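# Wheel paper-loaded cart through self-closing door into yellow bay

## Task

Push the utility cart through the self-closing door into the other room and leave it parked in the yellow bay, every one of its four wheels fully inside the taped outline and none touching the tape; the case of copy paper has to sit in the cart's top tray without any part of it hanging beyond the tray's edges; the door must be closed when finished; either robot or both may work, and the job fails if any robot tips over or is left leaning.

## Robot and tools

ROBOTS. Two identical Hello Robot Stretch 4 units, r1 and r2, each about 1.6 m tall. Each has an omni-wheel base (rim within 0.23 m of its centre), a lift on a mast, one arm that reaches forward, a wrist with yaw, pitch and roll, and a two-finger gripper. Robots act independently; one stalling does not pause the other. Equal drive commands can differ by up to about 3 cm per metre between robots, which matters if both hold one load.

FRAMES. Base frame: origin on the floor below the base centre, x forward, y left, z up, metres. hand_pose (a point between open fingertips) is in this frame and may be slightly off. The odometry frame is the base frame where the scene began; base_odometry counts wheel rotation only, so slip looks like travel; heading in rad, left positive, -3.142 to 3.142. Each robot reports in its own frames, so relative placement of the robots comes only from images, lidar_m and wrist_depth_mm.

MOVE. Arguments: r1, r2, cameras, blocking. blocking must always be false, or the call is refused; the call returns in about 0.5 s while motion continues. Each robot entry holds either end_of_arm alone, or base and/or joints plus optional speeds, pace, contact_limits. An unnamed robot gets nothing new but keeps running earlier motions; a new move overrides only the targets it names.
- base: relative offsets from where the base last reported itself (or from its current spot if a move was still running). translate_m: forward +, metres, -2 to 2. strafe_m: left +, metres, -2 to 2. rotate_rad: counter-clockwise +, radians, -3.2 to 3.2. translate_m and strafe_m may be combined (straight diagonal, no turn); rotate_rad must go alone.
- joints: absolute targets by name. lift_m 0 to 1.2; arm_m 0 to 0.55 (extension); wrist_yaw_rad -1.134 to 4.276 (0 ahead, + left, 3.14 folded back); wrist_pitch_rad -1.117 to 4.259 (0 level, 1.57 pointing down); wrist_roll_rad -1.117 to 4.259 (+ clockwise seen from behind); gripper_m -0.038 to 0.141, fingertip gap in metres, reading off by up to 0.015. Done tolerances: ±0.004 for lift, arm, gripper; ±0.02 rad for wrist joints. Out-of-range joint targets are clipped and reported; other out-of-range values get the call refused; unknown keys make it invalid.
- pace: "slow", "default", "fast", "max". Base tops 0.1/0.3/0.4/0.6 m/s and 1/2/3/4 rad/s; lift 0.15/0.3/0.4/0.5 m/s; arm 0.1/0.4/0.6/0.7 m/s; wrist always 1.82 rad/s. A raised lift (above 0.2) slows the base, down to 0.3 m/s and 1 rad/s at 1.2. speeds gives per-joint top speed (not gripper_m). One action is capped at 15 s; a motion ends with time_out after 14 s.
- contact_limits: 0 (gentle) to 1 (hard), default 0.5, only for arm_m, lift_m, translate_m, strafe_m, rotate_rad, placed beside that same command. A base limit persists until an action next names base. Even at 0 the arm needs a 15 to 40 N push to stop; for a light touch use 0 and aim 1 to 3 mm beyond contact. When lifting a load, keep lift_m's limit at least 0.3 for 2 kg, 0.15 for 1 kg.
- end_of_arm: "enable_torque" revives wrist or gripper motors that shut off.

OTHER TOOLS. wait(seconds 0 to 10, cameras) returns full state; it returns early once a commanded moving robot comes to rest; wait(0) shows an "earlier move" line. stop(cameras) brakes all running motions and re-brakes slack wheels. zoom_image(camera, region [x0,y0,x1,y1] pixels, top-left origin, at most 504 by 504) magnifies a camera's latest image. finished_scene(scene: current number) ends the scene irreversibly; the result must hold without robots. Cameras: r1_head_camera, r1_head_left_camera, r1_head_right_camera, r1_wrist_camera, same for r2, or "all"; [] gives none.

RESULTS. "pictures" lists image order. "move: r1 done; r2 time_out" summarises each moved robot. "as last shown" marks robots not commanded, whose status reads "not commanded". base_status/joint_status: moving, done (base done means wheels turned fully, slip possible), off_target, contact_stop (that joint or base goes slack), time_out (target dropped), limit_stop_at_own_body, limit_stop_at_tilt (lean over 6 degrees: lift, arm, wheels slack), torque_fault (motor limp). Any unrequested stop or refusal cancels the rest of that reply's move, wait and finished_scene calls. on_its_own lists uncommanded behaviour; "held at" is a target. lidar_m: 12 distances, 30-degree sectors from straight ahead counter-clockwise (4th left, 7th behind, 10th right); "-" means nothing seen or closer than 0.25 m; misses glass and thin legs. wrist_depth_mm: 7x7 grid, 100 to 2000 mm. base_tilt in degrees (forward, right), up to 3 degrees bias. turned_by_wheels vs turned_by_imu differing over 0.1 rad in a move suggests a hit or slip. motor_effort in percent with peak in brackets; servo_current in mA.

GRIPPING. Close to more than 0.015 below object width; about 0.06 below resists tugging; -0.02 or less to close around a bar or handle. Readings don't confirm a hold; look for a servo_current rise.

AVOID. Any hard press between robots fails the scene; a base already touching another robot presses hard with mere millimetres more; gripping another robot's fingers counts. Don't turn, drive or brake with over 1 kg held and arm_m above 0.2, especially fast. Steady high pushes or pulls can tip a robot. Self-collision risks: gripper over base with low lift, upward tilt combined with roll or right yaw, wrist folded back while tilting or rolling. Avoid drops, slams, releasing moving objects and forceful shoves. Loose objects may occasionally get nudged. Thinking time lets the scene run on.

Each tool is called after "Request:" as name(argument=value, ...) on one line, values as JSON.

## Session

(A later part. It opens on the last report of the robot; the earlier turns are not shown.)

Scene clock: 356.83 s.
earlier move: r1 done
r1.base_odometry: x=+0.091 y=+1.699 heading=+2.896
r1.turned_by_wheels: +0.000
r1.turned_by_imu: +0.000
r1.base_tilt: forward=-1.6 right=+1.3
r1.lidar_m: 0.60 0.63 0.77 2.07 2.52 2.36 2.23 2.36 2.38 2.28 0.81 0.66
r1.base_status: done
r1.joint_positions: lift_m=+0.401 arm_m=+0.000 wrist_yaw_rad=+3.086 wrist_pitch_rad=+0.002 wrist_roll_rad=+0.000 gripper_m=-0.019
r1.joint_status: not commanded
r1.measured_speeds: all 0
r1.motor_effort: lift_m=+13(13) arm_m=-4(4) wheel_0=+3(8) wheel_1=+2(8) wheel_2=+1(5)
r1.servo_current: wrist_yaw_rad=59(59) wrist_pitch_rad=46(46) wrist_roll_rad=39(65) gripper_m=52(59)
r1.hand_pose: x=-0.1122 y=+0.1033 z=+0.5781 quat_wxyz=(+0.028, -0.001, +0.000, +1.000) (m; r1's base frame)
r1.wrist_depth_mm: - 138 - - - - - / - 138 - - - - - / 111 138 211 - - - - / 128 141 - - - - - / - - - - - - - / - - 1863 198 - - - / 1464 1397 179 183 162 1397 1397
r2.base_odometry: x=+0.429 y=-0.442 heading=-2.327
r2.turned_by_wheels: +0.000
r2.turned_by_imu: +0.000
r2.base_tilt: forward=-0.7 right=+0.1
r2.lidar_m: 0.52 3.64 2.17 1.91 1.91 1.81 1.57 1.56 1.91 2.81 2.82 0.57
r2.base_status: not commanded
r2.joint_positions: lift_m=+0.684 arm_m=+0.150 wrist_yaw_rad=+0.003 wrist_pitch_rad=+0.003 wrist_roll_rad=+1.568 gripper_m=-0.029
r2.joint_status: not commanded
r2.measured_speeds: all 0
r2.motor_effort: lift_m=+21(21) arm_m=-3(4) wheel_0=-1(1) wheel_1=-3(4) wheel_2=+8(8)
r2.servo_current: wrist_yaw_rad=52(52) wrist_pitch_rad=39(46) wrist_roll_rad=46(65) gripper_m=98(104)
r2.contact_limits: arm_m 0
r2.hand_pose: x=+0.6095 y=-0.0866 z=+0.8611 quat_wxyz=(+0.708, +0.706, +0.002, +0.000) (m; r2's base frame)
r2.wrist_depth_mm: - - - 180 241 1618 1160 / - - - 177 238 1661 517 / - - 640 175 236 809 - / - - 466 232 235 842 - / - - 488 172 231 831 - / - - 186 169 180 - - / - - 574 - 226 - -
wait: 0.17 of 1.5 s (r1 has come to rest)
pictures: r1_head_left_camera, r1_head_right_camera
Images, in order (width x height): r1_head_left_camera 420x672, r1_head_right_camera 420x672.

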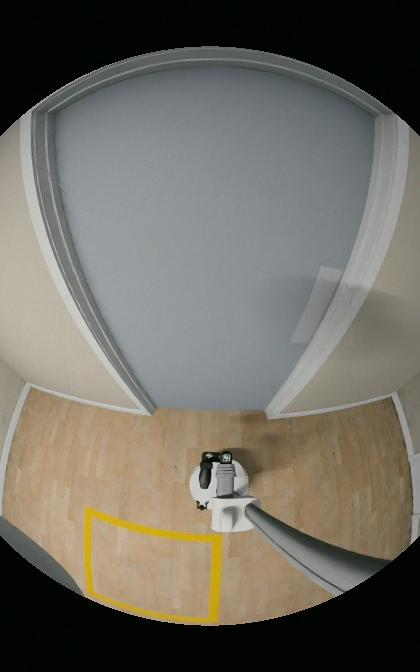

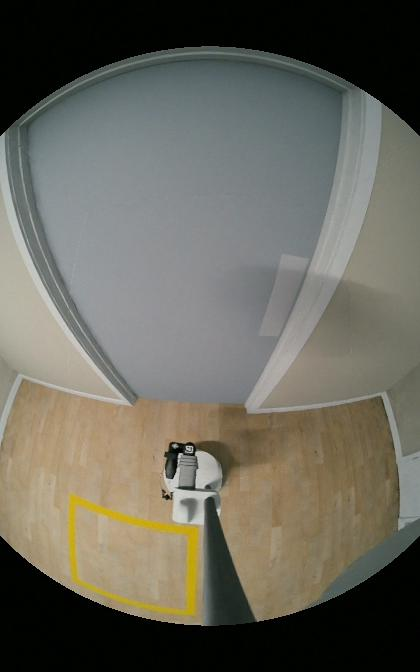

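Request:
move(blocking=false, r1={"base":{"translate_m":0.8},"pace":"slow","contact_limits":{"translate_m":0.7}}, cameras=[])

Request:
wait(seconds=4.5, cameras=["r1_head_left_camera"])

Request:
wait(seconds=2, cameras=["r1_head_left_camera"])

Request:
wait(seconds=2.5, cameras=["r1_head_left_camera","r1_head_right_camera","r2_head_camera","r2_head_left_camera"])

Scene clock: 364.30 s.
move: r1 moving
r1.base_odometry: x=+0.079 y=+1.702 heading=+2.896
r1.turned_by_wheels: +0.000
r1.turned_by_imu: +0.000
r1.base_tilt: forward=-1.6 right=+1.3
r1.lidar_m: 0.60 0.63 0.80 2.03 2.53 2.37 2.24 2.37 2.37 2.23 0.80 0.63
r1.base_status: translate_m moving
r1.joint_positions: lift_m=+0.401 arm_m=+0.000 wrist_yaw_rad=+3.086 wrist_pitch_rad=+0.002 wrist_roll_rad=+0.000 gripper_m=-0.019
r1.joint_status: not commanded
r1.measured_speeds: translate_m=+0.049 strafe_m=+0.000 rotate_rad=-0.003 lift_m=+0.000 arm_m=+0.000 wrist_yaw_rad=+0.000 wrist_pitch_rad=+0.000 wrist_roll_rad=+0.000
r1.motor_effort: lift_m=+13(13) arm_m=-4(4) wheel_0=+5(8) wheel_1=+4(6) wheel_2=-4(7)
r1.servo_current: wrist_yaw_rad=46(65) wrist_pitch_rad=39(46) wrist_roll_rad=39(59) gripper_m=46(59)
r1.contact_limits: translate_m 0.7
r1.hand_pose: x=-0.1122 y=+0.1033 z=+0.5781 quat_wxyz=(+0.028, -0.001, +0.000, +1.000) (m; r1's base frame)
r1.wrist_depth_mm: - 137 - - - - - / - 137 - - - - - / 111 138 210 - - - - / 128 141 - - - - - / - - - - - - - / - - 1863 199 - - - / 1499 1397 179 184 162 1366 1464
r2: as last shown
r2.base_tilt: forward=-0.7 right=+0.0
r2.lidar_m: 0.53 3.61 2.21 1.89 1.91 1.81 1.57 1.57 1.89 2.79 2.83 0.58
r2.motor_effort: lift_m=+21(21) arm_m=-4(4) wheel_0=-1(1) wheel_1=-3(3) wheel_2=+8(8)
r2.servo_current: wrist_yaw_rad=52(59) wrist_pitch_rad=33(46) wrist_roll_rad=52(59) gripper_m=98(104)
r2.contact_limits: arm_m 0
r2.wrist_depth_mm: - - - 179 243 1661 1138 / - - - 178 239 1618 517 / - - 647 176 236 820 - / - - 466 232 234 820 - / - - 488 172 232 831 - / - - 186 169 180 - - / - - 574 - 226 - -
pictures: none
No camera images: "cameras" was empty.

Scene clock: 368.80 s.
earlier move: r1 moving
r1.base_odometry: x=-0.345 y=+1.808 heading=+2.897
r1.turned_by_wheels: +0.001
r1.turned_by_imu: +0.005
r1.base_tilt: forward=-1.6 right=+1.3
r1.lidar_m: - 0.25 0.26 0.57 2.55 2.79 2.70 2.82 2.38 0.43 0.30 0.25
r1.base_status: translate_m moving
r1.joint_positions: lift_m=+0.400 arm_m=+0.000 wrist_yaw_rad=+3.086 wrist_pitch_rad=+0.002 wrist_roll_rad=+0.000 gripper_m=-0.019
r1.joint_status: not commanded
r1.measured_speeds: translate_m=+0.099 strafe_m=-0.010 rotate_rad=+0.016 lift_m=+0.000 arm_m=+0.000 wrist_yaw_rad=+0.000 wrist_pitch_rad=+0.000 wrist_roll_rad=+0.000
r1.motor_effort: lift_m=+14(14) arm_m=-3(4) wheel_0=+26(26) wheel_1=+10(17) wheel_2=-19(21)
r1.servo_current: wrist_yaw_rad=39(78) wrist_pitch_rad=39(52) wrist_roll_rad=46(78) gripper_m=52(59)
r1.contact_limits: translate_m 0.7
r1.hand_pose: x=-0.1122 y=+0.1032 z=+0.5780 quat_wxyz=(+0.028, -0.001, +0.000, +1.000) (m; r1's base frame)
r1.wrist_depth_mm: - 137 - - - - - / - 138 - - - - - / 111 138 211 - - - - / 128 141 - - - - - / - - - - - - - / - - 1808 198 - - - / 1464 1366 179 184 162 1366 1430
r2.base_odometry: x=+0.429 y=-0.442 heading=-2.327
r2.turned_by_wheels: +0.000
r2.turned_by_imu: +0.001
r2.base_tilt: forward=-0.7 right=+0.1
r2.lidar_m: 0.53 3.61 2.19 1.89 1.92 1.77 1.58 1.57 1.89 2.80 2.81 0.58
r2.base_status: not commanded
r2.joint_positions: lift_m=+0.684 arm_m=+0.150 wrist_yaw_rad=+0.003 wrist_pitch_rad=+0.003 wrist_roll_rad=+1.568 gripper_m=-0.029
r2.joint_status: not commanded
r2.measured_speeds: all 0
r2.motor_effort: lift_m=+21(21) arm_m=-3(4) wheel_0=-1(1) wheel_1=-3(3) wheel_2=+8(8)
r2.servo_current: wrist_yaw_rad=52(65) wrist_pitch_rad=39(52) wrist_roll_rad=46(65) gripper_m=98(111)
r2.contact_limits: arm_m 0
r2.hand_pose: x=+0.6095 y=-0.0866 z=+0.8611 quat_wxyz=(+0.708, +0.706, +0.002, +0.000) (m; r2's base frame)
r2.wrist_depth_mm: - - - 179 243 1708 1138 / - - - 178 238 1618 517 / - - 640 176 237 809 - / - - 469 233 234 831 - / - - 484 172 231 809 - / - - 186 170 179 - - / - - 569 - 227 - -
wait: 4.50 s; no rest
pictures: r1_head_left_camera
Images, in order (width x height): r1_head_left_camera 420x672.

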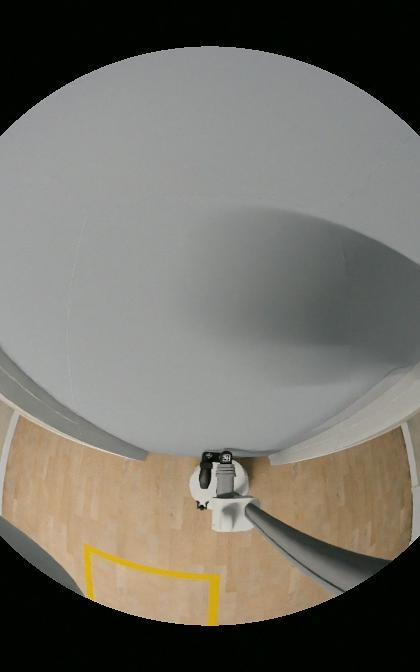

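Scene clock: 370.80 s.
earlier move: r1 moving
r1.base_odometry: x=-0.539 y=+1.857 heading=+2.897
r1.turned_by_wheels: -0.001
r1.turned_by_imu: +0.047
r1.base_tilt: forward=-1.6 right=+1.3
r1.lidar_m: 0.25 0.25 0.25 0.40 2.57 2.96 2.88 3.07 2.46 0.41 0.54 0.25
r1.base_status: translate_m moving
r1.joint_positions: lift_m=+0.400 arm_m=-0.001 wrist_yaw_rad=+3.101 wrist_pitch_rad=+0.002 wrist_roll_rad=+0.000 gripper_m=-0.019
r1.joint_status: not commanded
r1.measured_speeds: translate_m=+0.099 strafe_m=+0.001 rotate_rad=-0.003 lift_m=+0.000 arm_m=+0.000 wrist_yaw_rad=+0.000 wrist_pitch_rad=+0.000 wrist_roll_rad=+0.000
r1.motor_effort: lift_m=+14(14) arm_m=+11(11) wheel_0=+8(26) wheel_1=+19(19) wheel_2=-18(21)
r1.servo_current: wrist_yaw_rad=65(91) wrist_pitch_rad=46(52) wrist_roll_rad=46(78) gripper_m=46(59)
r1.contact_limits: translate_m 0.7
r1.hand_pose: x=-0.1143 y=+0.0991 z=+0.5780 quat_wxyz=(+0.020, -0.001, +0.000, +1.000) (m; r1's base frame)
r1.wrist_depth_mm: - 135 - - - - - / - 136 189 - - - - / 106 134 179 - - - - / 122 136 265 - - - - / - - - - - - - / - - 1983 198 - - - / 1537 1430 180 183 162 1397 1366
r2.base_odometry: x=+0.429 y=-0.442 heading=-2.327
r2.turned_by_wheels: +0.000
r2.turned_by_imu: +0.000
r2.base_tilt: forward=-0.7 right=+0.1
r2.lidar_m: 0.54 3.63 2.21 1.92 1.91 1.80 1.56 1.57 1.85 2.82 2.82 0.57
r2.base_status: not commanded
r2.joint_positions: lift_m=+0.684 arm_m=+0.150 wrist_yaw_rad=+0.003 wrist_pitch_rad=+0.003 wrist_roll_rad=+1.568 gripper_m=-0.029
r2.joint_status: not commanded
r2.measured_speeds: all 0
r2.motor_effort: lift_m=+21(21) arm_m=-3(4) wheel_0=-1(1) wheel_1=-3(3) wheel_2=+8(9)
r2.servo_current: wrist_yaw_rad=59(65) wrist_pitch_rad=39(52) wrist_roll_rad=39(65) gripper_m=98(111)
r2.contact_limits: arm_m 0
r2.hand_pose: x=+0.6095 y=-0.0866 z=+0.8611 quat_wxyz=(+0.708, +0.706, +0.002, +0.000) (m; r2's base frame)
r2.wrist_depth_mm: - - - 180 241 1661 1160 / - - - 177 239 1661 521 / - - 647 176 236 809 - / - - 466 233 233 831 - / - - 488 172 231 842 - / - - 185 169 180 - - / - - 580 - 227 - -
wait: 2.00 s; no rest
pictures: r1_head_left_camera
Images, in order (width x height): r1_head_left_camera 420x672.

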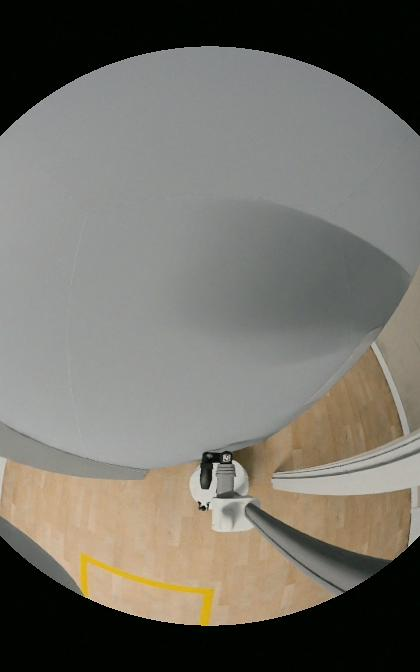

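Scene clock: 373.07 s.
earlier move: r1 done
r1.base_odometry: x=-0.685 y=+1.893 heading=+2.896
r1.turned_by_wheels: +0.000
r1.turned_by_imu: +0.038
r1.base_tilt: forward=-1.6 right=+1.3
r1.lidar_m: 0.25 - 0.25 0.29 0.57 3.09 3.01 3.05 0.41 0.47 2.47 0.29
r1.base_status: done
r1.joint_positions: lift_m=+0.400 arm_m=-0.001 wrist_yaw_rad=+3.101 wrist_pitch_rad=+0.002 wrist_roll_rad=+0.000 gripper_m=-0.019
r1.joint_status: not commanded
r1.measured_speeds: all 0
r1.motor_effort: lift_m=+14(14) arm_m=+11(11) wheel_0=+9(26) wheel_1=+13(19) wheel_2=-14(21)
r1.servo_current: wrist_yaw_rad=78(98) wrist_pitch_rad=39(52) wrist_roll_rad=46(78) gripper_m=46(65)
r1.contact_limits: translate_m 0.7
r1.hand_pose: x=-0.1143 y=+0.0990 z=+0.5780 quat_wxyz=(+0.020, -0.001, +0.000, +1.000) (m; r1's base frame)
r1.wrist_depth_mm: - 136 - - - - - / - 136 192 - - - - / 106 135 181 - - - - / 119 137 272 - - - - / - - - - - - - / - - 1921 198 - - - / 1499 1397 179 180 162 1499 1464
r2.base_odometry: x=+0.429 y=-0.442 heading=-2.327
r2.turned_by_wheels: +0.000
r2.turned_by_imu: +0.000
r2.base_tilt: forward=-0.7 right=+0.1
r2.lidar_m: 0.52 3.59 2.17 1.89 1.91 1.79 1.57 1.58 1.89 2.81 2.83 0.59
r2.base_status: not commanded
r2.joint_positions: lift_m=+0.684 arm_m=+0.150 wrist_yaw_rad=+0.003 wrist_pitch_rad=+0.003 wrist_roll_rad=+1.568 gripper_m=-0.029
r2.joint_status: not commanded
r2.measured_speeds: all 0
r2.motor_effort: lift_m=+21(21) arm_m=-3(4) wheel_0=-1(1) wheel_1=-3(4) wheel_2=+8(9)
r2.servo_current: wrist_yaw_rad=52(65) wrist_pitch_rad=33(52) wrist_roll_rad=46(65) gripper_m=98(111)
r2.contact_limits: arm_m 0
r2.hand_pose: x=+0.6095 y=-0.0866 z=+0.8611 quat_wxyz=(+0.708, +0.706, +0.002, +0.000) (m; r2's base frame)
r2.wrist_depth_mm: - - - 179 242 1661 1138 / - - - 178 239 1661 521 / - - 647 176 236 809 - / - - 466 232 234 831 - / - - 484 171 231 820 - / - - 186 170 180 - - / - - 574 - 226 - -
wait: 2.27 of 2.5 s (r1 has come to rest)
pictures: r1_head_left_camera, r1_head_right_camera, r2_head_camera, r2_head_left_camera
Images, in order (width x height): r1_head_left_camera 420x672, r1_head_right_camera 420x672, r2_head_camera 420x560, r2_head_left_camera 420x672.

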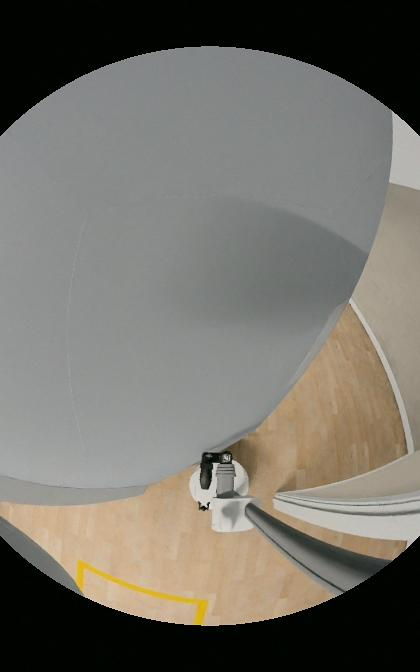

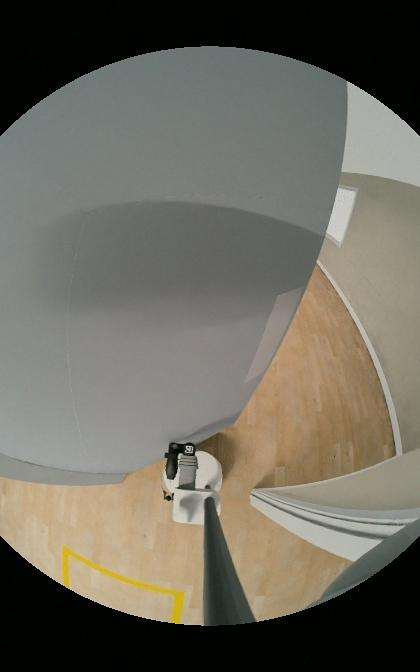

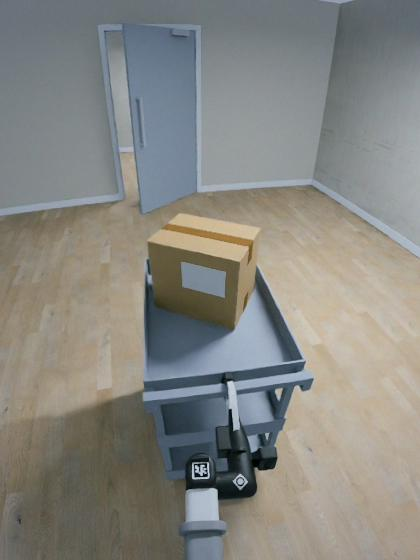

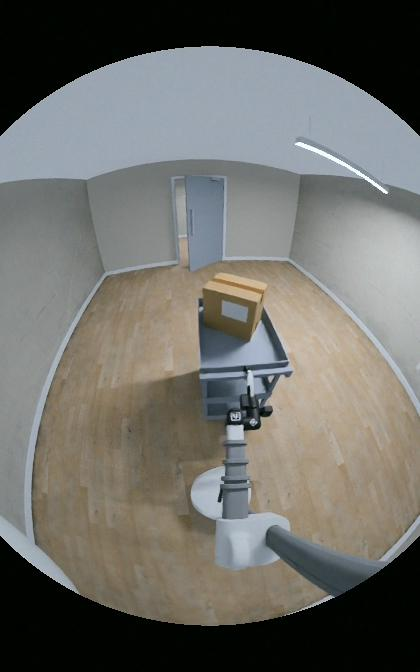

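Request:
move(blocking=false, r1={"base":{"rotate_rad":-0.1},"contact_limits":{"rotate_rad":0.7}}, cameras=[])

Request:
wait(seconds=1, cameras=[])

Request:
move(blocking=false, r1={"base":{"translate_m":0.5},"pace":"slow","contact_limits":{"translate_m":0.7}}, cameras=[])

Request:
wait(seconds=7, cameras=["r1_head_left_camera","r1_head_right_camera","r2_head_camera"])

Scene clock: 380.20 s.
move: r1 moving
r1.base_odometry: x=-0.684 y=+1.893 heading=+2.797
r1.turned_by_wheels: -0.099
r1.turned_by_imu: -0.100
r1.base_tilt: forward=-1.6 right=+1.3
r1.lidar_m: 0.25 0.26 0.25 0.27 0.55 3.15 3.05 3.15 0.44 0.45 2.38 0.37
r1.base_status: rotate_rad moving
r1.joint_positions: lift_m=+0.400 arm_m=-0.001 wrist_yaw_rad=+3.101 wrist_pitch_rad=+0.002 wrist_roll_rad=+0.000 gripper_m=-0.019
r1.joint_status: not commanded
r1.measured_speeds: all 0
r1.motor_effort: lift_m=+14(14) arm_m=+11(11) wheel_0=+6(11) wheel_1=+14(16) wheel_2=-10(11)
r1.servo_current: wrist_yaw_rad=59(85) wrist_pitch_rad=46(46) wrist_roll_rad=52(52) gripper_m=46(59)
r1.contact_limits: rotate_rad 0.7
r1.hand_pose: x=-0.1143 y=+0.0990 z=+0.5780 quat_wxyz=(+0.020, -0.001, +0.000, +1.000) (m; r1's base frame)
r1.wrist_depth_mm: - 136 - - - - - / - 135 194 - - - - / 106 134 182 - - - - / 119 136 273 - - - - / - - - - - - - / - - 1983 198 - - - / 1499 1397 179 179 154 1366 1336
r2: as last shown
r2.base_tilt: forward=-0.6 right=+0.0
r2.lidar_m: 0.53 3.61 2.15 1.91 1.92 1.78 1.58 1.58 1.89 2.81 2.81 0.59
r2.motor_effort: lift_m=+21(21) arm_m=-3(4) wheel_0=+0(1) wheel_1=-3(3) wheel_2=+8(8)
r2.servo_current: wrist_yaw_rad=39(59) wrist_pitch_rad=39(46) wrist_roll_rad=52(59) gripper_m=98(104)
r2.contact_limits: arm_m 0
r2.wrist_depth_mm: - - - 180 241 1618 1182 / - - - 178 240 1661 521 / - - 640 175 236 820 - / - - 466 232 234 831 - / - - 484 172 232 831 - / - - 185 169 180 - - / - - 580 - 228 - -
pictures: none
No camera images: "cameras" was empty.

Scene clock: 380.43 s.
earlier move: r1 done
r1.base_odometry: x=-0.684 y=+1.893 heading=+2.797
r1.turned_by_wheels: +0.000
r1.turned_by_imu: +0.000
r1.base_tilt: forward=-1.6 right=+1.3
r1.lidar_m: 0.25 0.25 0.25 0.26 0.55 3.16 3.06 3.14 0.42 0.44 2.39 0.38
r1.base_status: done
r1.joint_positions: lift_m=+0.400 arm_m=-0.001 wrist_yaw_rad=+3.101 wrist_pitch_rad=+0.002 wrist_roll_rad=+0.000 gripper_m=-0.019
r1.joint_status: not commanded
r1.measured_speeds: all 0
r1.motor_effort: lift_m=+14(14) arm_m=+10(11) wheel_0=+5(11) wheel_1=+13(16) wheel_2=-9(11)
r1.servo_current: wrist_yaw_rad=85(91) wrist_pitch_rad=39(46) wrist_roll_rad=52(52) gripper_m=65(65)
r1.contact_limits: rotate_rad 0.7
r1.hand_pose: x=-0.1143 y=+0.0990 z=+0.5780 quat_wxyz=(+0.020, -0.001, +0.000, +1.000) (m; r1's base frame)
r1.wrist_depth_mm: - 136 - - - - - / - 136 194 - - - - / 106 135 181 - - - - / 122 137 272 - - - - / - - - - - - - / - - 1983 198 - - - / 1537 1397 179 180 154 1366 1336
r2.base_odometry: x=+0.429 y=-0.442 heading=-2.327
r2.turned_by_wheels: +0.000
r2.turned_by_imu: +0.000
r2.base_tilt: forward=-0.7 right=+0.1
r2.lidar_m: 0.53 3.62 2.19 1.89 1.92 1.79 1.56 1.58 1.87 2.80 2.81 0.59
r2.base_status: not commanded
r2.joint_positions: lift_m=+0.684 arm_m=+0.150 wrist_yaw_rad=+0.003 wrist_pitch_rad=+0.003 wrist_roll_rad=+1.568 gripper_m=-0.029
r2.joint_status: not commanded
r2.measured_speeds: all 0
r2.motor_effort: lift_m=+21(21) arm_m=-4(4) wheel_0=-1(1) wheel_1=-3(3) wheel_2=+8(8)
r2.servo_current: wrist_yaw_rad=52(59) wrist_pitch_rad=39(46) wrist_roll_rad=46(59) gripper_m=104(104)
r2.contact_limits: arm_m 0
r2.hand_pose: x=+0.6095 y=-0.0866 z=+0.8611 quat_wxyz=(+0.708, +0.706, +0.002, +0.000) (m; r2's base frame)
r2.wrist_depth_mm: - - - 179 240 1661 1160 / - - - 178 239 1618 517 / - - 647 176 236 809 - / - - 462 232 234 831 - / - - 488 172 230 831 - / - - 186 169 180 - - / - - 580 - 227 - -
wait: 0.23 of 1 s (r1 has come to rest)
pictures: none
No camera images: "cameras" was empty.

Scene clock: 380.93 s.
move: r1 moving
r1.base_odometry: x=-0.695 y=+1.898 heading=+2.798
r1.turned_by_wheels: +0.001
r1.turned_by_imu: +0.002
r1.base_tilt: forward=-1.6 right=+1.3
r1.lidar_m: 0.25 0.25 0.25 0.25 0.53 3.17 3.05 3.14 0.45 0.43 2.39 0.36
r1.base_status: translate_m moving
r1.joint_positions: lift_m=+0.400 arm_m=-0.001 wrist_yaw_rad=+3.101 wrist_pitch_rad=+0.002 wrist_roll_rad=+0.000 gripper_m=-0.019
r1.joint_status: not commanded
r1.measured_speeds: translate_m=+0.049 strafe_m=+0.000 rotate_rad=+0.002 lift_m=+0.000 arm_m=+0.000 wrist_yaw_rad=+0.000 wrist_pitch_rad=+0.000 wrist_roll_rad=+0.000
r1.motor_effort: lift_m=+14(14) arm_m=+10(11) wheel_0=+8(11) wheel_1=+16(18) wheel_2=-18(19)
r1.servo_current: wrist_yaw_rad=72(85) wrist_pitch_rad=39(46) wrist_roll_rad=46(65) gripper_m=46(65)
r1.contact_limits: translate_m 0.7
r1.hand_pose: x=-0.1143 y=+0.0990 z=+0.5780 quat_wxyz=(+0.020, -0.001, +0.000, +1.000) (m; r1's base frame)
r1.wrist_depth_mm: - 136 - - - - - / - 136 191 - - - - / 106 134 181 - - - - / 122 137 271 - - - - / - - - - - - - / - - 1921 199 - - - / 1464 1430 179 165 154 1397 1336
r2: as last shown
r2.base_tilt: forward=-0.6 right=+0.1
r2.lidar_m: 0.53 3.61 2.17 1.90 1.91 1.80 1.57 1.56 1.87 2.82 2.83 0.58
r2.motor_effort: lift_m=+21(21) arm_m=-3(4) wheel_0=-1(1) wheel_1=-3(3) wheel_2=+8(8)
r2.servo_current: wrist_yaw_rad=46(65) wrist_pitch_rad=39(46) wrist_roll_rad=46(59) gripper_m=104(104)
r2.contact_limits: arm_m 0
r2.wrist_depth_mm: - - - 179 242 1618 1160 / - - - 177 238 1661 521 / - - 640 176 236 820 - / - - 462 233 235 831 - / - - 492 171 231 831 - / - - 186 169 180 - - / - - 574 - 227 - -
pictures: none
No camera images: "cameras" was empty.

Scene clock: 386.70 s.
earlier move: r1 done
r1.base_odometry: x=-1.154 y=+2.062 heading=+2.798
r1.turned_by_wheels: +0.000
r1.turned_by_imu: -0.001
r1.base_tilt: forward=-1.6 right=+1.3
r1.lidar_m: 2.44 0.25 - 0.25 0.25 0.61 3.63 0.70 0.79 2.18 2.37 3.18
r1.base_status: done
r1.joint_positions: lift_m=+0.400 arm_m=+0.000 wrist_yaw_rad=+3.092 wrist_pitch_rad=+0.002 wrist_roll_rad=+0.000 gripper_m=-0.019
r1.joint_status: not commanded
r1.measured_speeds: all 0
r1.motor_effort: lift_m=+14(14) arm_m=+5(11) wheel_0=+2(11) wheel_1=+10(18) wheel_2=-5(19)
r1.servo_current: wrist_yaw_rad=39(91) wrist_pitch_rad=39(52) wrist_roll_rad=46(65) gripper_m=52(65)
r1.contact_limits: translate_m 0.7
r1.hand_pose: x=-0.1129 y=+0.1017 z=+0.5780 quat_wxyz=(+0.025, -0.001, +0.000, +1.000) (m; r1's base frame)
r1.wrist_depth_mm: - 137 - - - - 387 / - 137 - - - - 343 / 109 137 202 - - - 404 / 124 138 - - - - 407 / - - - - - - 410 / - - 1921 198 - - 347 / 1464 1430 179 183 162 591 397
r2.base_odometry: x=+0.429 y=-0.442 heading=-2.327
r2.turned_by_wheels: +0.000
r2.turned_by_imu: +0.001
r2.base_tilt: forward=-0.7 right=+0.0
r2.lidar_m: 0.54 3.60 2.20 1.90 1.92 1.79 1.55 1.57 1.91 2.81 2.81 0.57
r2.base_status: not commanded
r2.joint_positions: lift_m=+0.684 arm_m=+0.150 wrist_yaw_rad=+0.003 wrist_pitch_rad=+0.003 wrist_roll_rad=+1.568 gripper_m=-0.029
r2.joint_status: not commanded
r2.measured_speeds: all 0
r2.motor_effort: lift_m=+21(21) arm_m=-3(4) wheel_0=-1(1) wheel_1=-3(4) wheel_2=+8(8)
r2.servo_current: wrist_yaw_rad=52(65) wrist_pitch_rad=46(46) wrist_roll_rad=46(65) gripper_m=98(111)
r2.contact_limits: arm_m 0
r2.hand_pose: x=+0.6095 y=-0.0866 z=+0.8611 quat_wxyz=(+0.708, +0.706, +0.002, +0.000) (m; r2's base frame)
r2.wrist_depth_mm: - - - 180 241 1661 1138 / - - - 178 238 1661 521 / - - 640 176 236 809 - / - - 466 233 234 842 - / - - 488 172 232 831 - / - - 186 169 180 - - / - - 574 - 227 - -
wait: 5.77 of 7 s (r1 has come to rest)
pictures: r1_head_left_camera, r1_head_right_camera, r2_head_camera
Images, in order (width x height): r1_head_left_camera 420x672, r1_head_right_camera 420x672, r2_head_camera 420x560.

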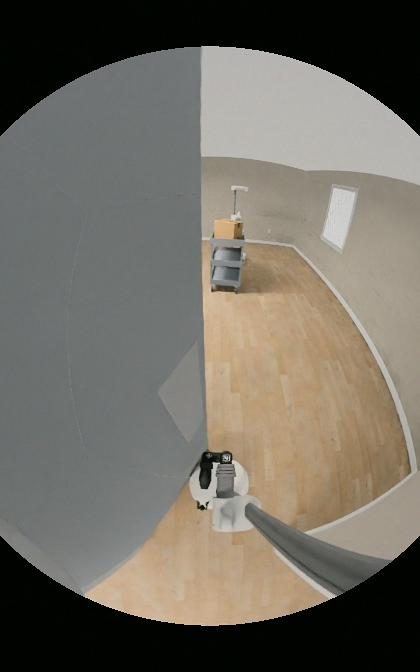

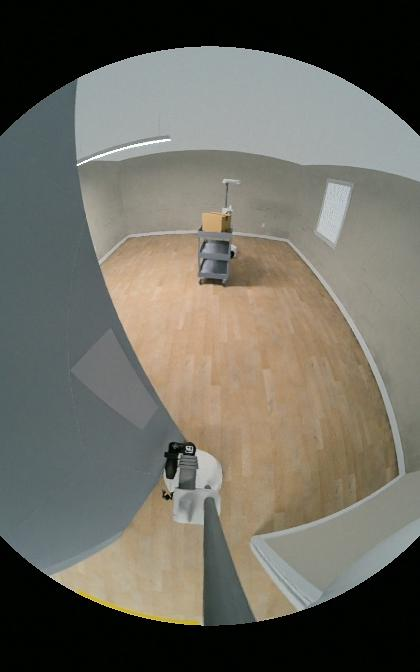

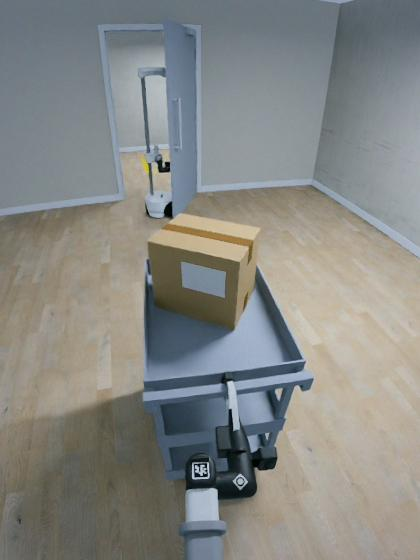

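Request:
move(blocking=false, r1={"base":{"translate_m":0.55},"pace":"slow","contact_limits":{"translate_m":0.7}}, cameras=[])

Request:
wait(seconds=3, cameras=["r1_head_left_camera","r2_head_camera"])

Request:
wait(seconds=4, cameras=["r1_head_left_camera","r1_head_right_camera","r2_head_camera"])

Scene clock: 396.07 s.
move: r1 moving
r1.base_odometry: x=-1.166 y=+2.066 heading=+2.798
r1.turned_by_wheels: +0.001
r1.turned_by_imu: +0.001
r1.base_tilt: forward=-1.6 right=+1.3
r1.lidar_m: 2.40 0.25 - 0.25 0.28 0.59 3.63 0.73 0.86 2.20 2.39 3.23
r1.base_status: translate_m moving
r1.joint_positions: lift_m=+0.400 arm_m=+0.000 wrist_yaw_rad=+3.092 wrist_pitch_rad=+0.002 wrist_roll_rad=+0.000 gripper_m=-0.019
r1.joint_status: not commanded
r1.measured_speeds: translate_m=+0.049 strafe_m=+0.000 rotate_rad=-0.001 lift_m=+0.000 arm_m=+0.000 wrist_yaw_rad=+0.000 wrist_pitch_rad=+0.000 wrist_roll_rad=+0.000
r1.motor_effort: lift_m=+14(14) arm_m=+5(5) wheel_0=+2(6) wheel_1=+12(14) wheel_2=-8(10)
r1.servo_current: wrist_yaw_rad=46(72) wrist_pitch_rad=39(46) wrist_roll_rad=52(59) gripper_m=52(59)
r1.contact_limits: translate_m 0.7
r1.hand_pose: x=-0.1129 y=+0.1017 z=+0.5780 quat_wxyz=(+0.025, -0.001, +0.000, +1.000) (m; r1's base frame)
r1.wrist_depth_mm: - 136 - - - - 379 / - 137 - - - - 387 / 109 138 203 - - - 397 / 124 138 - - - - 399 / - - - - - - 397 / - - 1863 198 - - 392 / 1430 1397 179 183 162 750 338
r2: as last shown
r2.turned_by_imu: +0.000
r2.base_tilt: forward=-0.7 right=+0.1
r2.lidar_m: 0.51 3.62 2.18 1.90 1.89 1.77 1.57 1.58 1.87 2.81 2.83 0.59
r2.servo_current: wrist_yaw_rad=46(65) wrist_pitch_rad=39(46) wrist_roll_rad=46(52) gripper_m=104(111)
r2.contact_limits: arm_m 0
r2.wrist_depth_mm: - - - 179 242 1618 1160 / - - - 178 238 1661 517 / - - 640 175 236 820 - / - - 462 232 233 842 - / - - 488 171 231 820 - / - - 186 170 180 - - / - - 580 - 227 - -
pictures: none
No camera images: "cameras" was empty.

Scene clock: 399.07 s.
earlier move: r1 moving
r1.base_odometry: x=-1.437 y=+2.163 heading=+2.798
r1.turned_by_wheels: +0.000
r1.turned_by_imu: +0.000
r1.base_tilt: forward=-1.6 right=+1.2
r1.lidar_m: 2.13 3.54 2.54 0.25 0.25 0.45 3.93 0.98 1.24 2.29 2.37 3.20
r1.base_status: translate_m moving
r1.joint_positions: lift_m=+0.400 arm_m=+0.000 wrist_yaw_rad=+3.092 wrist_pitch_rad=+0.002 wrist_roll_rad=+0.000 gripper_m=-0.019
r1.joint_status: not commanded
r1.measured_speeds: translate_m=+0.101 strafe_m=-0.001 rotate_rad=+0.000 lift_m=+0.000 arm_m=+0.000 wrist_yaw_rad=+0.000 wrist_pitch_rad=+0.000 wrist_roll_rad=+0.000
r1.motor_effort: lift_m=+14(14) arm_m=+5(5) wheel_0=+3(6) wheel_1=+9(15) wheel_2=-6(10)
r1.servo_current: wrist_yaw_rad=52(72) wrist_pitch_rad=39(52) wrist_roll_rad=59(65) gripper_m=52(59)
r1.contact_limits: translate_m 0.7
r1.hand_pose: x=-0.1129 y=+0.1017 z=+0.5780 quat_wxyz=(+0.025, -0.001, +0.000, +1.000) (m; r1's base frame)
r1.wrist_depth_mm: - 137 - - - 413 249 / - 137 - - - 421 252 / 109 138 203 - - 421 252 / 123 138 - - - 427 255 / 138 - - - - 430 255 / - - 1921 198 - 430 253 / - 1336 179 184 162 359 252
r2.base_odometry: x=+0.429 y=-0.442 heading=-2.327
r2.turned_by_wheels: +0.000
r2.turned_by_imu: +0.000
r2.base_tilt: forward=-0.7 right=+0.0
r2.lidar_m: 0.51 3.60 2.21 1.91 1.87 1.79 1.56 1.58 1.90 2.82 2.83 0.57
r2.base_status: not commanded
r2.joint_positions: lift_m=+0.684 arm_m=+0.150 wrist_yaw_rad=+0.003 wrist_pitch_rad=+0.003 wrist_roll_rad=+1.568 gripper_m=-0.029
r2.joint_status: not commanded
r2.measured_speeds: all 0
r2.motor_effort: lift_m=+21(21) arm_m=-3(4) wheel_0=+0(1) wheel_1=-3(4) wheel_2=+8(8)
r2.servo_current: wrist_yaw_rad=46(65) wrist_pitch_rad=46(46) wrist_roll_rad=52(59) gripper_m=98(111)
r2.contact_limits: arm_m 0
r2.hand_pose: x=+0.6095 y=-0.0866 z=+0.8611 quat_wxyz=(+0.708, +0.706, +0.002, +0.000) (m; r2's base frame)
r2.wrist_depth_mm: - - - 179 242 1661 1138 / - - - 178 239 1708 521 / - - 640 176 236 798 - / - - 466 232 234 831 - / - - 492 172 232 831 - / - - 186 169 180 - - / - - 574 - 227 - -
wait: 3.00 s; no rest
pictures: r1_head_left_camera, r2_head_camera
Images, in order (width x height): r1_head_left_camera 420x672, r2_head_camera 420x560.

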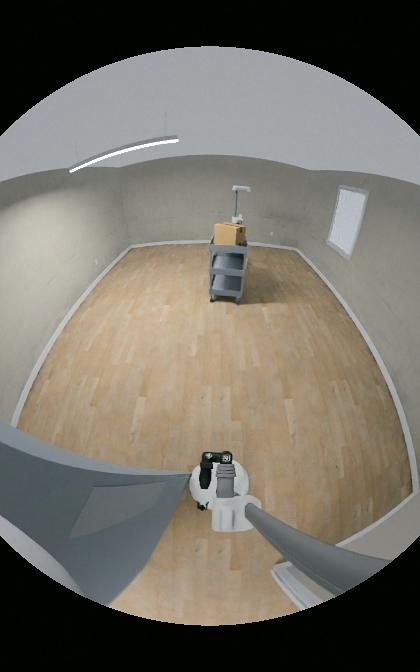

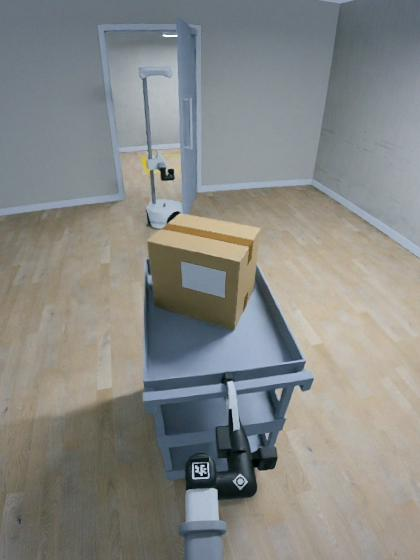

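Scene clock: 402.33 s.
earlier move: r1 done
r1.base_odometry: x=-1.672 y=+2.247 heading=+2.798
r1.turned_by_wheels: +0.000
r1.turned_by_imu: +0.000
r1.base_tilt: forward=-1.6 right=+1.3
r1.lidar_m: 1.88 3.55 2.52 2.42 1.62 0.84 0.42 0.48 1.59 2.30 2.37 3.20
r1.base_status: done
r1.joint_positions: lift_m=+0.400 arm_m=+0.000 wrist_yaw_rad=+3.092 wrist_pitch_rad=+0.002 wrist_roll_rad=+0.000 gripper_m=-0.019
r1.joint_status: not commanded
r1.measured_speeds: all 0
r1.motor_effort: lift_m=+14(14) arm_m=+5(5) wheel_0=+4(6) wheel_1=+3(15) wheel_2=-1(10)
r1.servo_current: wrist_yaw_rad=26(72) wrist_pitch_rad=39(52) wrist_roll_rad=46(72) gripper_m=52(59)
r1.contact_limits: translate_m 0.7
r1.hand_pose: x=-0.1129 y=+0.1017 z=+0.5780 quat_wxyz=(+0.025, -0.001, +0.000, +1.000) (m; r1's base frame)
r1.wrist_depth_mm: 136 138 - - 1255 - - / 107 138 - - - - - / 112 138 232 - - - - / 133 150 239 - - - - / 137 - - - - - - / - 564 183 199 171 - - / - 140 163 147 144 - -
r2.base_odometry: x=+0.429 y=-0.442 heading=-2.327
r2.turned_by_wheels: +0.000
r2.turned_by_imu: +0.000
r2.base_tilt: forward=-0.7 right=+0.1
r2.lidar_m: 0.51 3.61 2.20 1.89 1.92 1.77 1.56 1.59 1.90 2.81 2.83 0.60
r2.base_status: not commanded
r2.joint_positions: lift_m=+0.684 arm_m=+0.150 wrist_yaw_rad=+0.003 wrist_pitch_rad=+0.003 wrist_roll_rad=+1.568 gripper_m=-0.029
r2.joint_status: not commanded
r2.measured_speeds: all 0
r2.motor_effort: lift_m=+21(21) arm_m=-3(4) wheel_0=+0(1) wheel_1=-3(4) wheel_2=+8(8)
r2.servo_current: wrist_yaw_rad=52(65) wrist_pitch_rad=46(46) wrist_roll_rad=46(65) gripper_m=91(111)
r2.contact_limits: arm_m 0
r2.hand_pose: x=+0.6095 y=-0.0866 z=+0.8611 quat_wxyz=(+0.708, +0.706, +0.002, +0.000) (m; r2's base frame)
r2.wrist_depth_mm: - - - 179 242 1661 1160 / - - - 178 239 1661 521 / - - 647 176 236 809 - / - - 466 232 234 831 - / - - 488 172 232 831 - / - - 185 169 180 - - / - - 574 - 227 - -
wait: 3.27 of 4 s (r1 has come to rest)
pictures: r1_head_left_camera, r1_head_right_camera, r2_head_camera
Images, in order (width x height): r1_head_left_camera 420x672, r1_head_right_camera 420x672, r2_head_camera 420x560.

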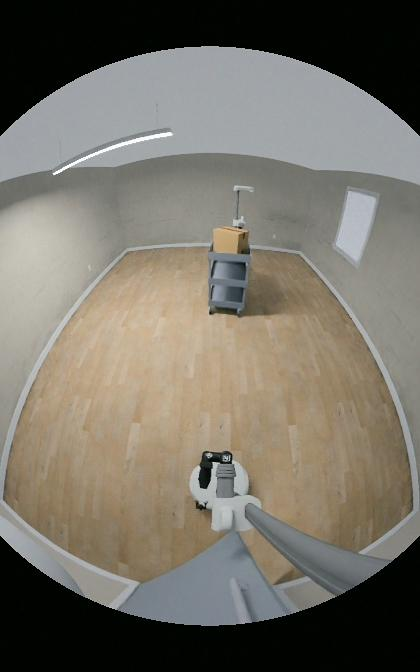

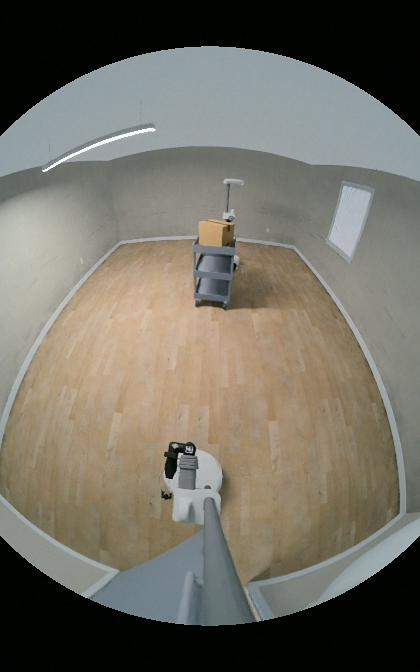

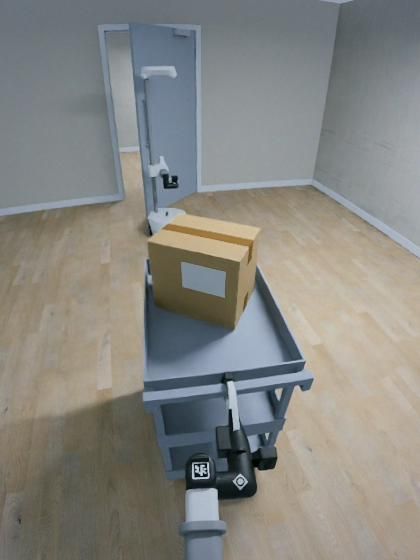

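Request:
move(blocking=false, r1={"base":{"rotate_rad":3.14},"joints":{"lift_m":0.8}}, cameras=[])

Request:
wait(seconds=4, cameras=[])

Request:
move(blocking=false, r1={"joints":{"wrist_yaw_rad":0,"gripper_m":0.1}}, cameras=[])

Request:
wait(seconds=4, cameras=["r1_head_camera","r1_head_left_camera","r1_wrist_camera"])

Scene clock: 411.33 s.
move: r1 moving
r1.base_odometry: x=-1.672 y=+2.247 heading=+3.050
r1.turned_by_wheels: +0.252
r1.turned_by_imu: +0.252
r1.base_tilt: forward=-1.6 right=+1.3
r1.lidar_m: 1.87 2.89 2.44 2.40 1.33 1.13 1.10 1.29 2.18 2.31 2.62 1.88
r1.base_status: rotate_rad moving
r1.joint_positions: lift_m=+0.437 arm_m=+0.000 wrist_yaw_rad=+3.092 wrist_pitch_rad=+0.002 wrist_roll_rad=+0.000 gripper_m=-0.019
r1.joint_status: lift_m moving
r1.measured_speeds: translate_m=-0.001 strafe_m=+0.000 rotate_rad=+0.974 lift_m=+0.146 arm_m=+0.000 wrist_yaw_rad=+0.000 wrist_pitch_rad=+0.000 wrist_roll_rad=+0.000
r1.motor_effort: lift_m=+26(28) arm_m=+5(5) wheel_0=-7(8) wheel_1=-7(8) wheel_2=-6(8)
r1.servo_current: wrist_yaw_rad=59(65) wrist_pitch_rad=39(46) wrist_roll_rad=46(52) gripper_m=46(59)
r1.hand_pose: x=-0.1129 y=+0.1017 z=+0.6150 quat_wxyz=(+0.025, -0.001, +0.000, +1.000) (m; r1's base frame)
r1.wrist_depth_mm: 136 138 - - - - - / 108 138 - - - - - / 115 138 214 - - 1138 - / 136 152 242 - - 1160 - / - - - - - 1160 - / - - 183 199 170 - - / - 133 163 147 144 1160 -
r2: as last shown
r2.turned_by_imu: +0.001
r2.base_tilt: forward=-0.7 right=+0.0
r2.lidar_m: 0.53 3.61 2.18 1.88 1.90 1.81 1.54 1.57 1.90 2.82 2.83 0.58
r2.motor_effort: lift_m=+21(21) arm_m=-4(4) wheel_0=+0(1) wheel_1=-3(3) wheel_2=+8(8)
r2.servo_current: wrist_yaw_rad=52(52) wrist_pitch_rad=46(46) wrist_roll_rad=46(52) gripper_m=98(104)
r2.contact_limits: arm_m 0
r2.wrist_depth_mm: - - - 179 242 1661 1160 / - - - 178 238 1618 521 / - - 647 176 236 809 - / - - 462 232 234 842 - / - - 488 171 232 831 - / - - 186 170 180 - - / - - 569 - 227 - -
pictures: none
No camera images: "cameras" was empty.

Scene clock: 413.70 s.
earlier move: r1 done
r1.base_odometry: x=-1.672 y=+2.247 heading=-0.345
r1.turned_by_wheels: +2.888
r1.turned_by_imu: +2.904
r1.base_tilt: forward=-1.6 right=+1.3
r1.lidar_m: 1.11 1.10 1.55 2.27 2.35 3.13 1.88 3.64 2.61 2.45 1.67 1.16
r1.base_status: done
r1.joint_positions: lift_m=+0.800 arm_m=+0.000 wrist_yaw_rad=+3.092 wrist_pitch_rad=+0.002 wrist_roll_rad=+0.000 gripper_m=-0.019
r1.joint_status: all done
r1.measured_speeds: all 0
r1.motor_effort: lift_m=+25(28) arm_m=+4(5) wheel_0=-1(10) wheel_1=+0(9) wheel_2=+0(9)
r1.servo_current: wrist_yaw_rad=72(72) wrist_pitch_rad=39(52) wrist_roll_rad=59(72) gripper_m=52(59)
r1.hand_pose: x=-0.1128 y=+0.1017 z=+0.9771 quat_wxyz=(+0.025, -0.001, +0.000, +1.000) (m; r1's base frame)
r1.wrist_depth_mm: 136 139 - - - - - / 113 139 - - - - - / 116 139 265 - - - - / 137 160 - - - - - / - - - - - - - / - - - 199 - - - / - - 180 183 154 - -
r2.base_odometry: x=+0.429 y=-0.442 heading=-2.327
r2.turned_by_wheels: +0.000
r2.turned_by_imu: +0.000
r2.base_tilt: forward=-0.6 right=+0.1
r2.lidar_m: 0.52 3.59 2.18 1.90 1.91 1.78 1.57 1.59 1.90 2.80 2.82 0.56
r2.base_status: not commanded
r2.joint_positions: lift_m=+0.684 arm_m=+0.150 wrist_yaw_rad=+0.003 wrist_pitch_rad=+0.003 wrist_roll_rad=+1.568 gripper_m=-0.029
r2.joint_status: not commanded
r2.measured_speeds: all 0
r2.motor_effort: lift_m=+21(21) arm_m=-3(4) wheel_0=-1(1) wheel_1=-3(4) wheel_2=+8(9)
r2.servo_current: wrist_yaw_rad=52(59) wrist_pitch_rad=46(46) wrist_roll_rad=46(65) gripper_m=98(111)
r2.contact_limits: arm_m 0
r2.hand_pose: x=+0.6095 y=-0.0866 z=+0.8611 quat_wxyz=(+0.708, +0.706, +0.002, +0.000) (m; r2's base frame)
r2.wrist_depth_mm: - - - 179 242 1618 1160 / - - - 178 239 1661 517 / - - 640 176 236 820 - / - - 466 233 233 842 - / - - 488 171 231 820 - / - - 186 170 180 - - / - - 580 - 227 - -
wait: 2.37 of 4 s (r1 has come to rest)
pictures: none
No camera images: "cameras" was empty.

Scene clock: 414.20 s.
move: r1 moving
r1.base_odometry: x=-1.672 y=+2.247 heading=-0.345
r1.turned_by_wheels: +0.000
r1.turned_by_imu: +0.000
r1.base_tilt: forward=-1.6 right=+1.2
r1.lidar_m: 1.11 1.11 1.55 2.27 2.36 3.12 1.90 3.65 2.59 2.45 1.67 1.15
r1.base_status: not commanded
r1.joint_positions: lift_m=+0.800 arm_m=+0.000 wrist_yaw_rad=+2.503 wrist_pitch_rad=+0.002 wrist_roll_rad=+0.000 gripper_m=+0.005
r1.joint_status: wrist_yaw_rad moving; gripper_m moving
r1.measured_speeds: translate_m=+0.000 strafe_m=+0.000 rotate_rad=+0.000 lift_m=+0.000 arm_m=+0.000 wrist_yaw_rad=-1.817 wrist_pitch_rad=+0.000 wrist_roll_rad=+0.000
r1.motor_effort: lift_m=+25(25) arm_m=+5(5) wheel_0=-1(2) wheel_1=+0(1) wheel_2=+0(0)
r1.servo_current: wrist_yaw_rad=85(117) wrist_pitch_rad=33(46) wrist_roll_rad=52(65) gripper_m=59(78)
r1.hand_pose: x=-0.0085 y=+0.2422 z=+0.9771 quat_wxyz=(+0.314, -0.001, +0.000, +0.949) (m; r1's base frame)
r1.wrist_depth_mm: - - - - - - - / - - - - - - - / - - - - - - - / 1863 - - - - - - / - - - - - - - / - - - 202 184 - - / - - 188 183 145 - -
r2: as last shown
r2.lidar_m: 0.54 3.62 2.22 1.91 1.92 1.79 1.56 1.56 1.87 2.81 2.84 0.58
r2.motor_effort: lift_m=+21(21) arm_m=-3(4) wheel_0=-1(1) wheel_1=-3(3) wheel_2=+8(8)
r2.servo_current: wrist_yaw_rad=46(59) wrist_pitch_rad=39(46) wrist_roll_rad=46(59) gripper_m=111(111)
r2.contact_limits: arm_m 0
r2.wrist_depth_mm: - - - 179 241 1576 1160 / - - - 178 239 1661 521 / - - 647 176 236 820 - / - - 466 232 234 842 - / - - 488 172 231 831 - / - - 186 169 180 - - / - - 580 - 228 - -
pictures: none
No camera images: "cameras" was empty.

Scene clock: 416.03 s.
earlier move: r1 done
r1.base_odometry: x=-1.672 y=+2.247 heading=-0.345
r1.turned_by_wheels: +0.000
r1.turned_by_imu: +0.000
r1.base_tilt: forward=-1.6 right=+1.3
r1.lidar_m: 1.10 1.09 1.54 2.26 2.34 3.14 1.88 3.66 2.56 2.45 1.67 1.17
r1.base_status: not commanded
r1.joint_positions: lift_m=+0.800 arm_m=+0.000 wrist_yaw_rad=+0.003 wrist_pitch_rad=+0.002 wrist_roll_rad=+0.000 gripper_m=+0.100
r1.joint_status: all done
r1.measured_speeds: all 0
r1.motor_effort: lift_m=+25(25) arm_m=+5(5) wheel_0=-1(2) wheel_1=+0(1) wheel_2=+0(0)
r1.servo_current: wrist_yaw_rad=59(117) wrist_pitch_rad=39(52) wrist_roll_rad=59(72) gripper_m=46(91)
r1.hand_pose: x=+0.4594 y=-0.0866 z=+0.9771 quat_wxyz=(+1.000, +0.000, +0.001, +0.001) (m; r1's base frame)
r1.wrist_depth_mm: - - - - - - - / 798 - - - - - - / 820 - - - - - - / 788 - - - - - - / - - - - - - - / - 193 195 - 189 - - / - - - 139 - - -
r2.base_odometry: x=+0.429 y=-0.442 heading=-2.327
r2.turned_by_wheels: +0.000
r2.turned_by_imu: +0.000
r2.base_tilt: forward=-0.7 right=+0.0
r2.lidar_m: 0.51 3.60 2.21 1.88 1.89 1.79 1.57 1.57 1.88 2.81 2.81 0.57
r2.base_status: not commanded
r2.joint_positions: lift_m=+0.684 arm_m=+0.150 wrist_yaw_rad=+0.003 wrist_pitch_rad=+0.003 wrist_roll_rad=+1.568 gripper_m=-0.029
r2.joint_status: not commanded
r2.measured_speeds: all 0
r2.motor_effort: lift_m=+21(21) arm_m=-4(4) wheel_0=-1(1) wheel_1=-3(3) wheel_2=+8(8)
r2.servo_current: wrist_yaw_rad=39(59) wrist_pitch_rad=39(46) wrist_roll_rad=46(59) gripper_m=104(111)
r2.contact_limits: arm_m 0
r2.hand_pose: x=+0.6095 y=-0.0866 z=+0.8611 quat_wxyz=(+0.708, +0.706, +0.002, +0.000) (m; r2's base frame)
r2.wrist_depth_mm: - - - 180 242 1618 1160 / - - - 178 239 1661 517 / - - 640 176 236 809 - / - - 469 232 234 831 - / - - 488 172 230 831 - / - - 186 170 180 - - / - - 569 - 227 - -
wait: 1.83 of 4 s (r1 has come to rest)
pictures: r1_head_camera, r1_head_left_camera, r1_wrist_camera
Images, in order (width x height): r1_head_camera 420x560, r1_head_left_camera 420x672, r1_wrist_camera 616x392.

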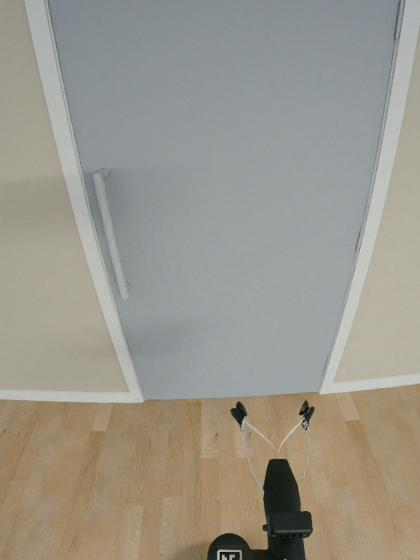

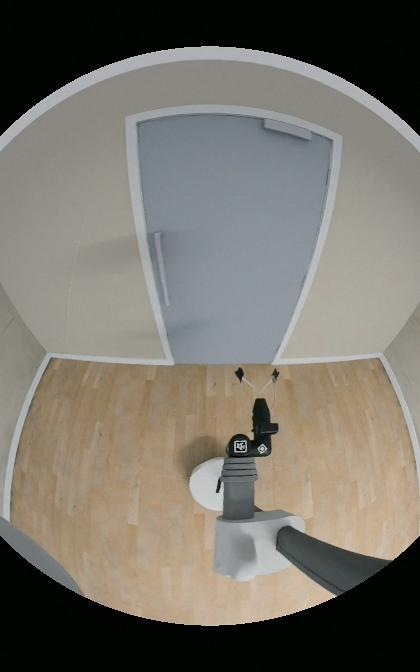

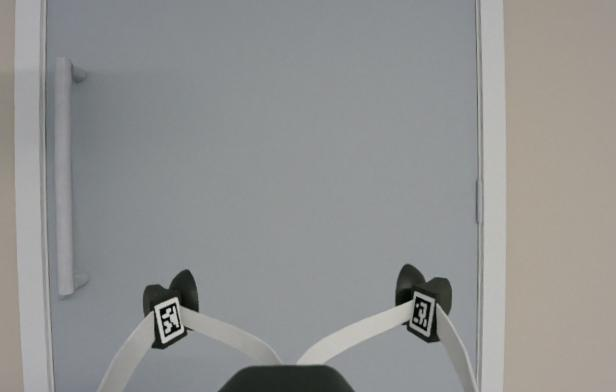

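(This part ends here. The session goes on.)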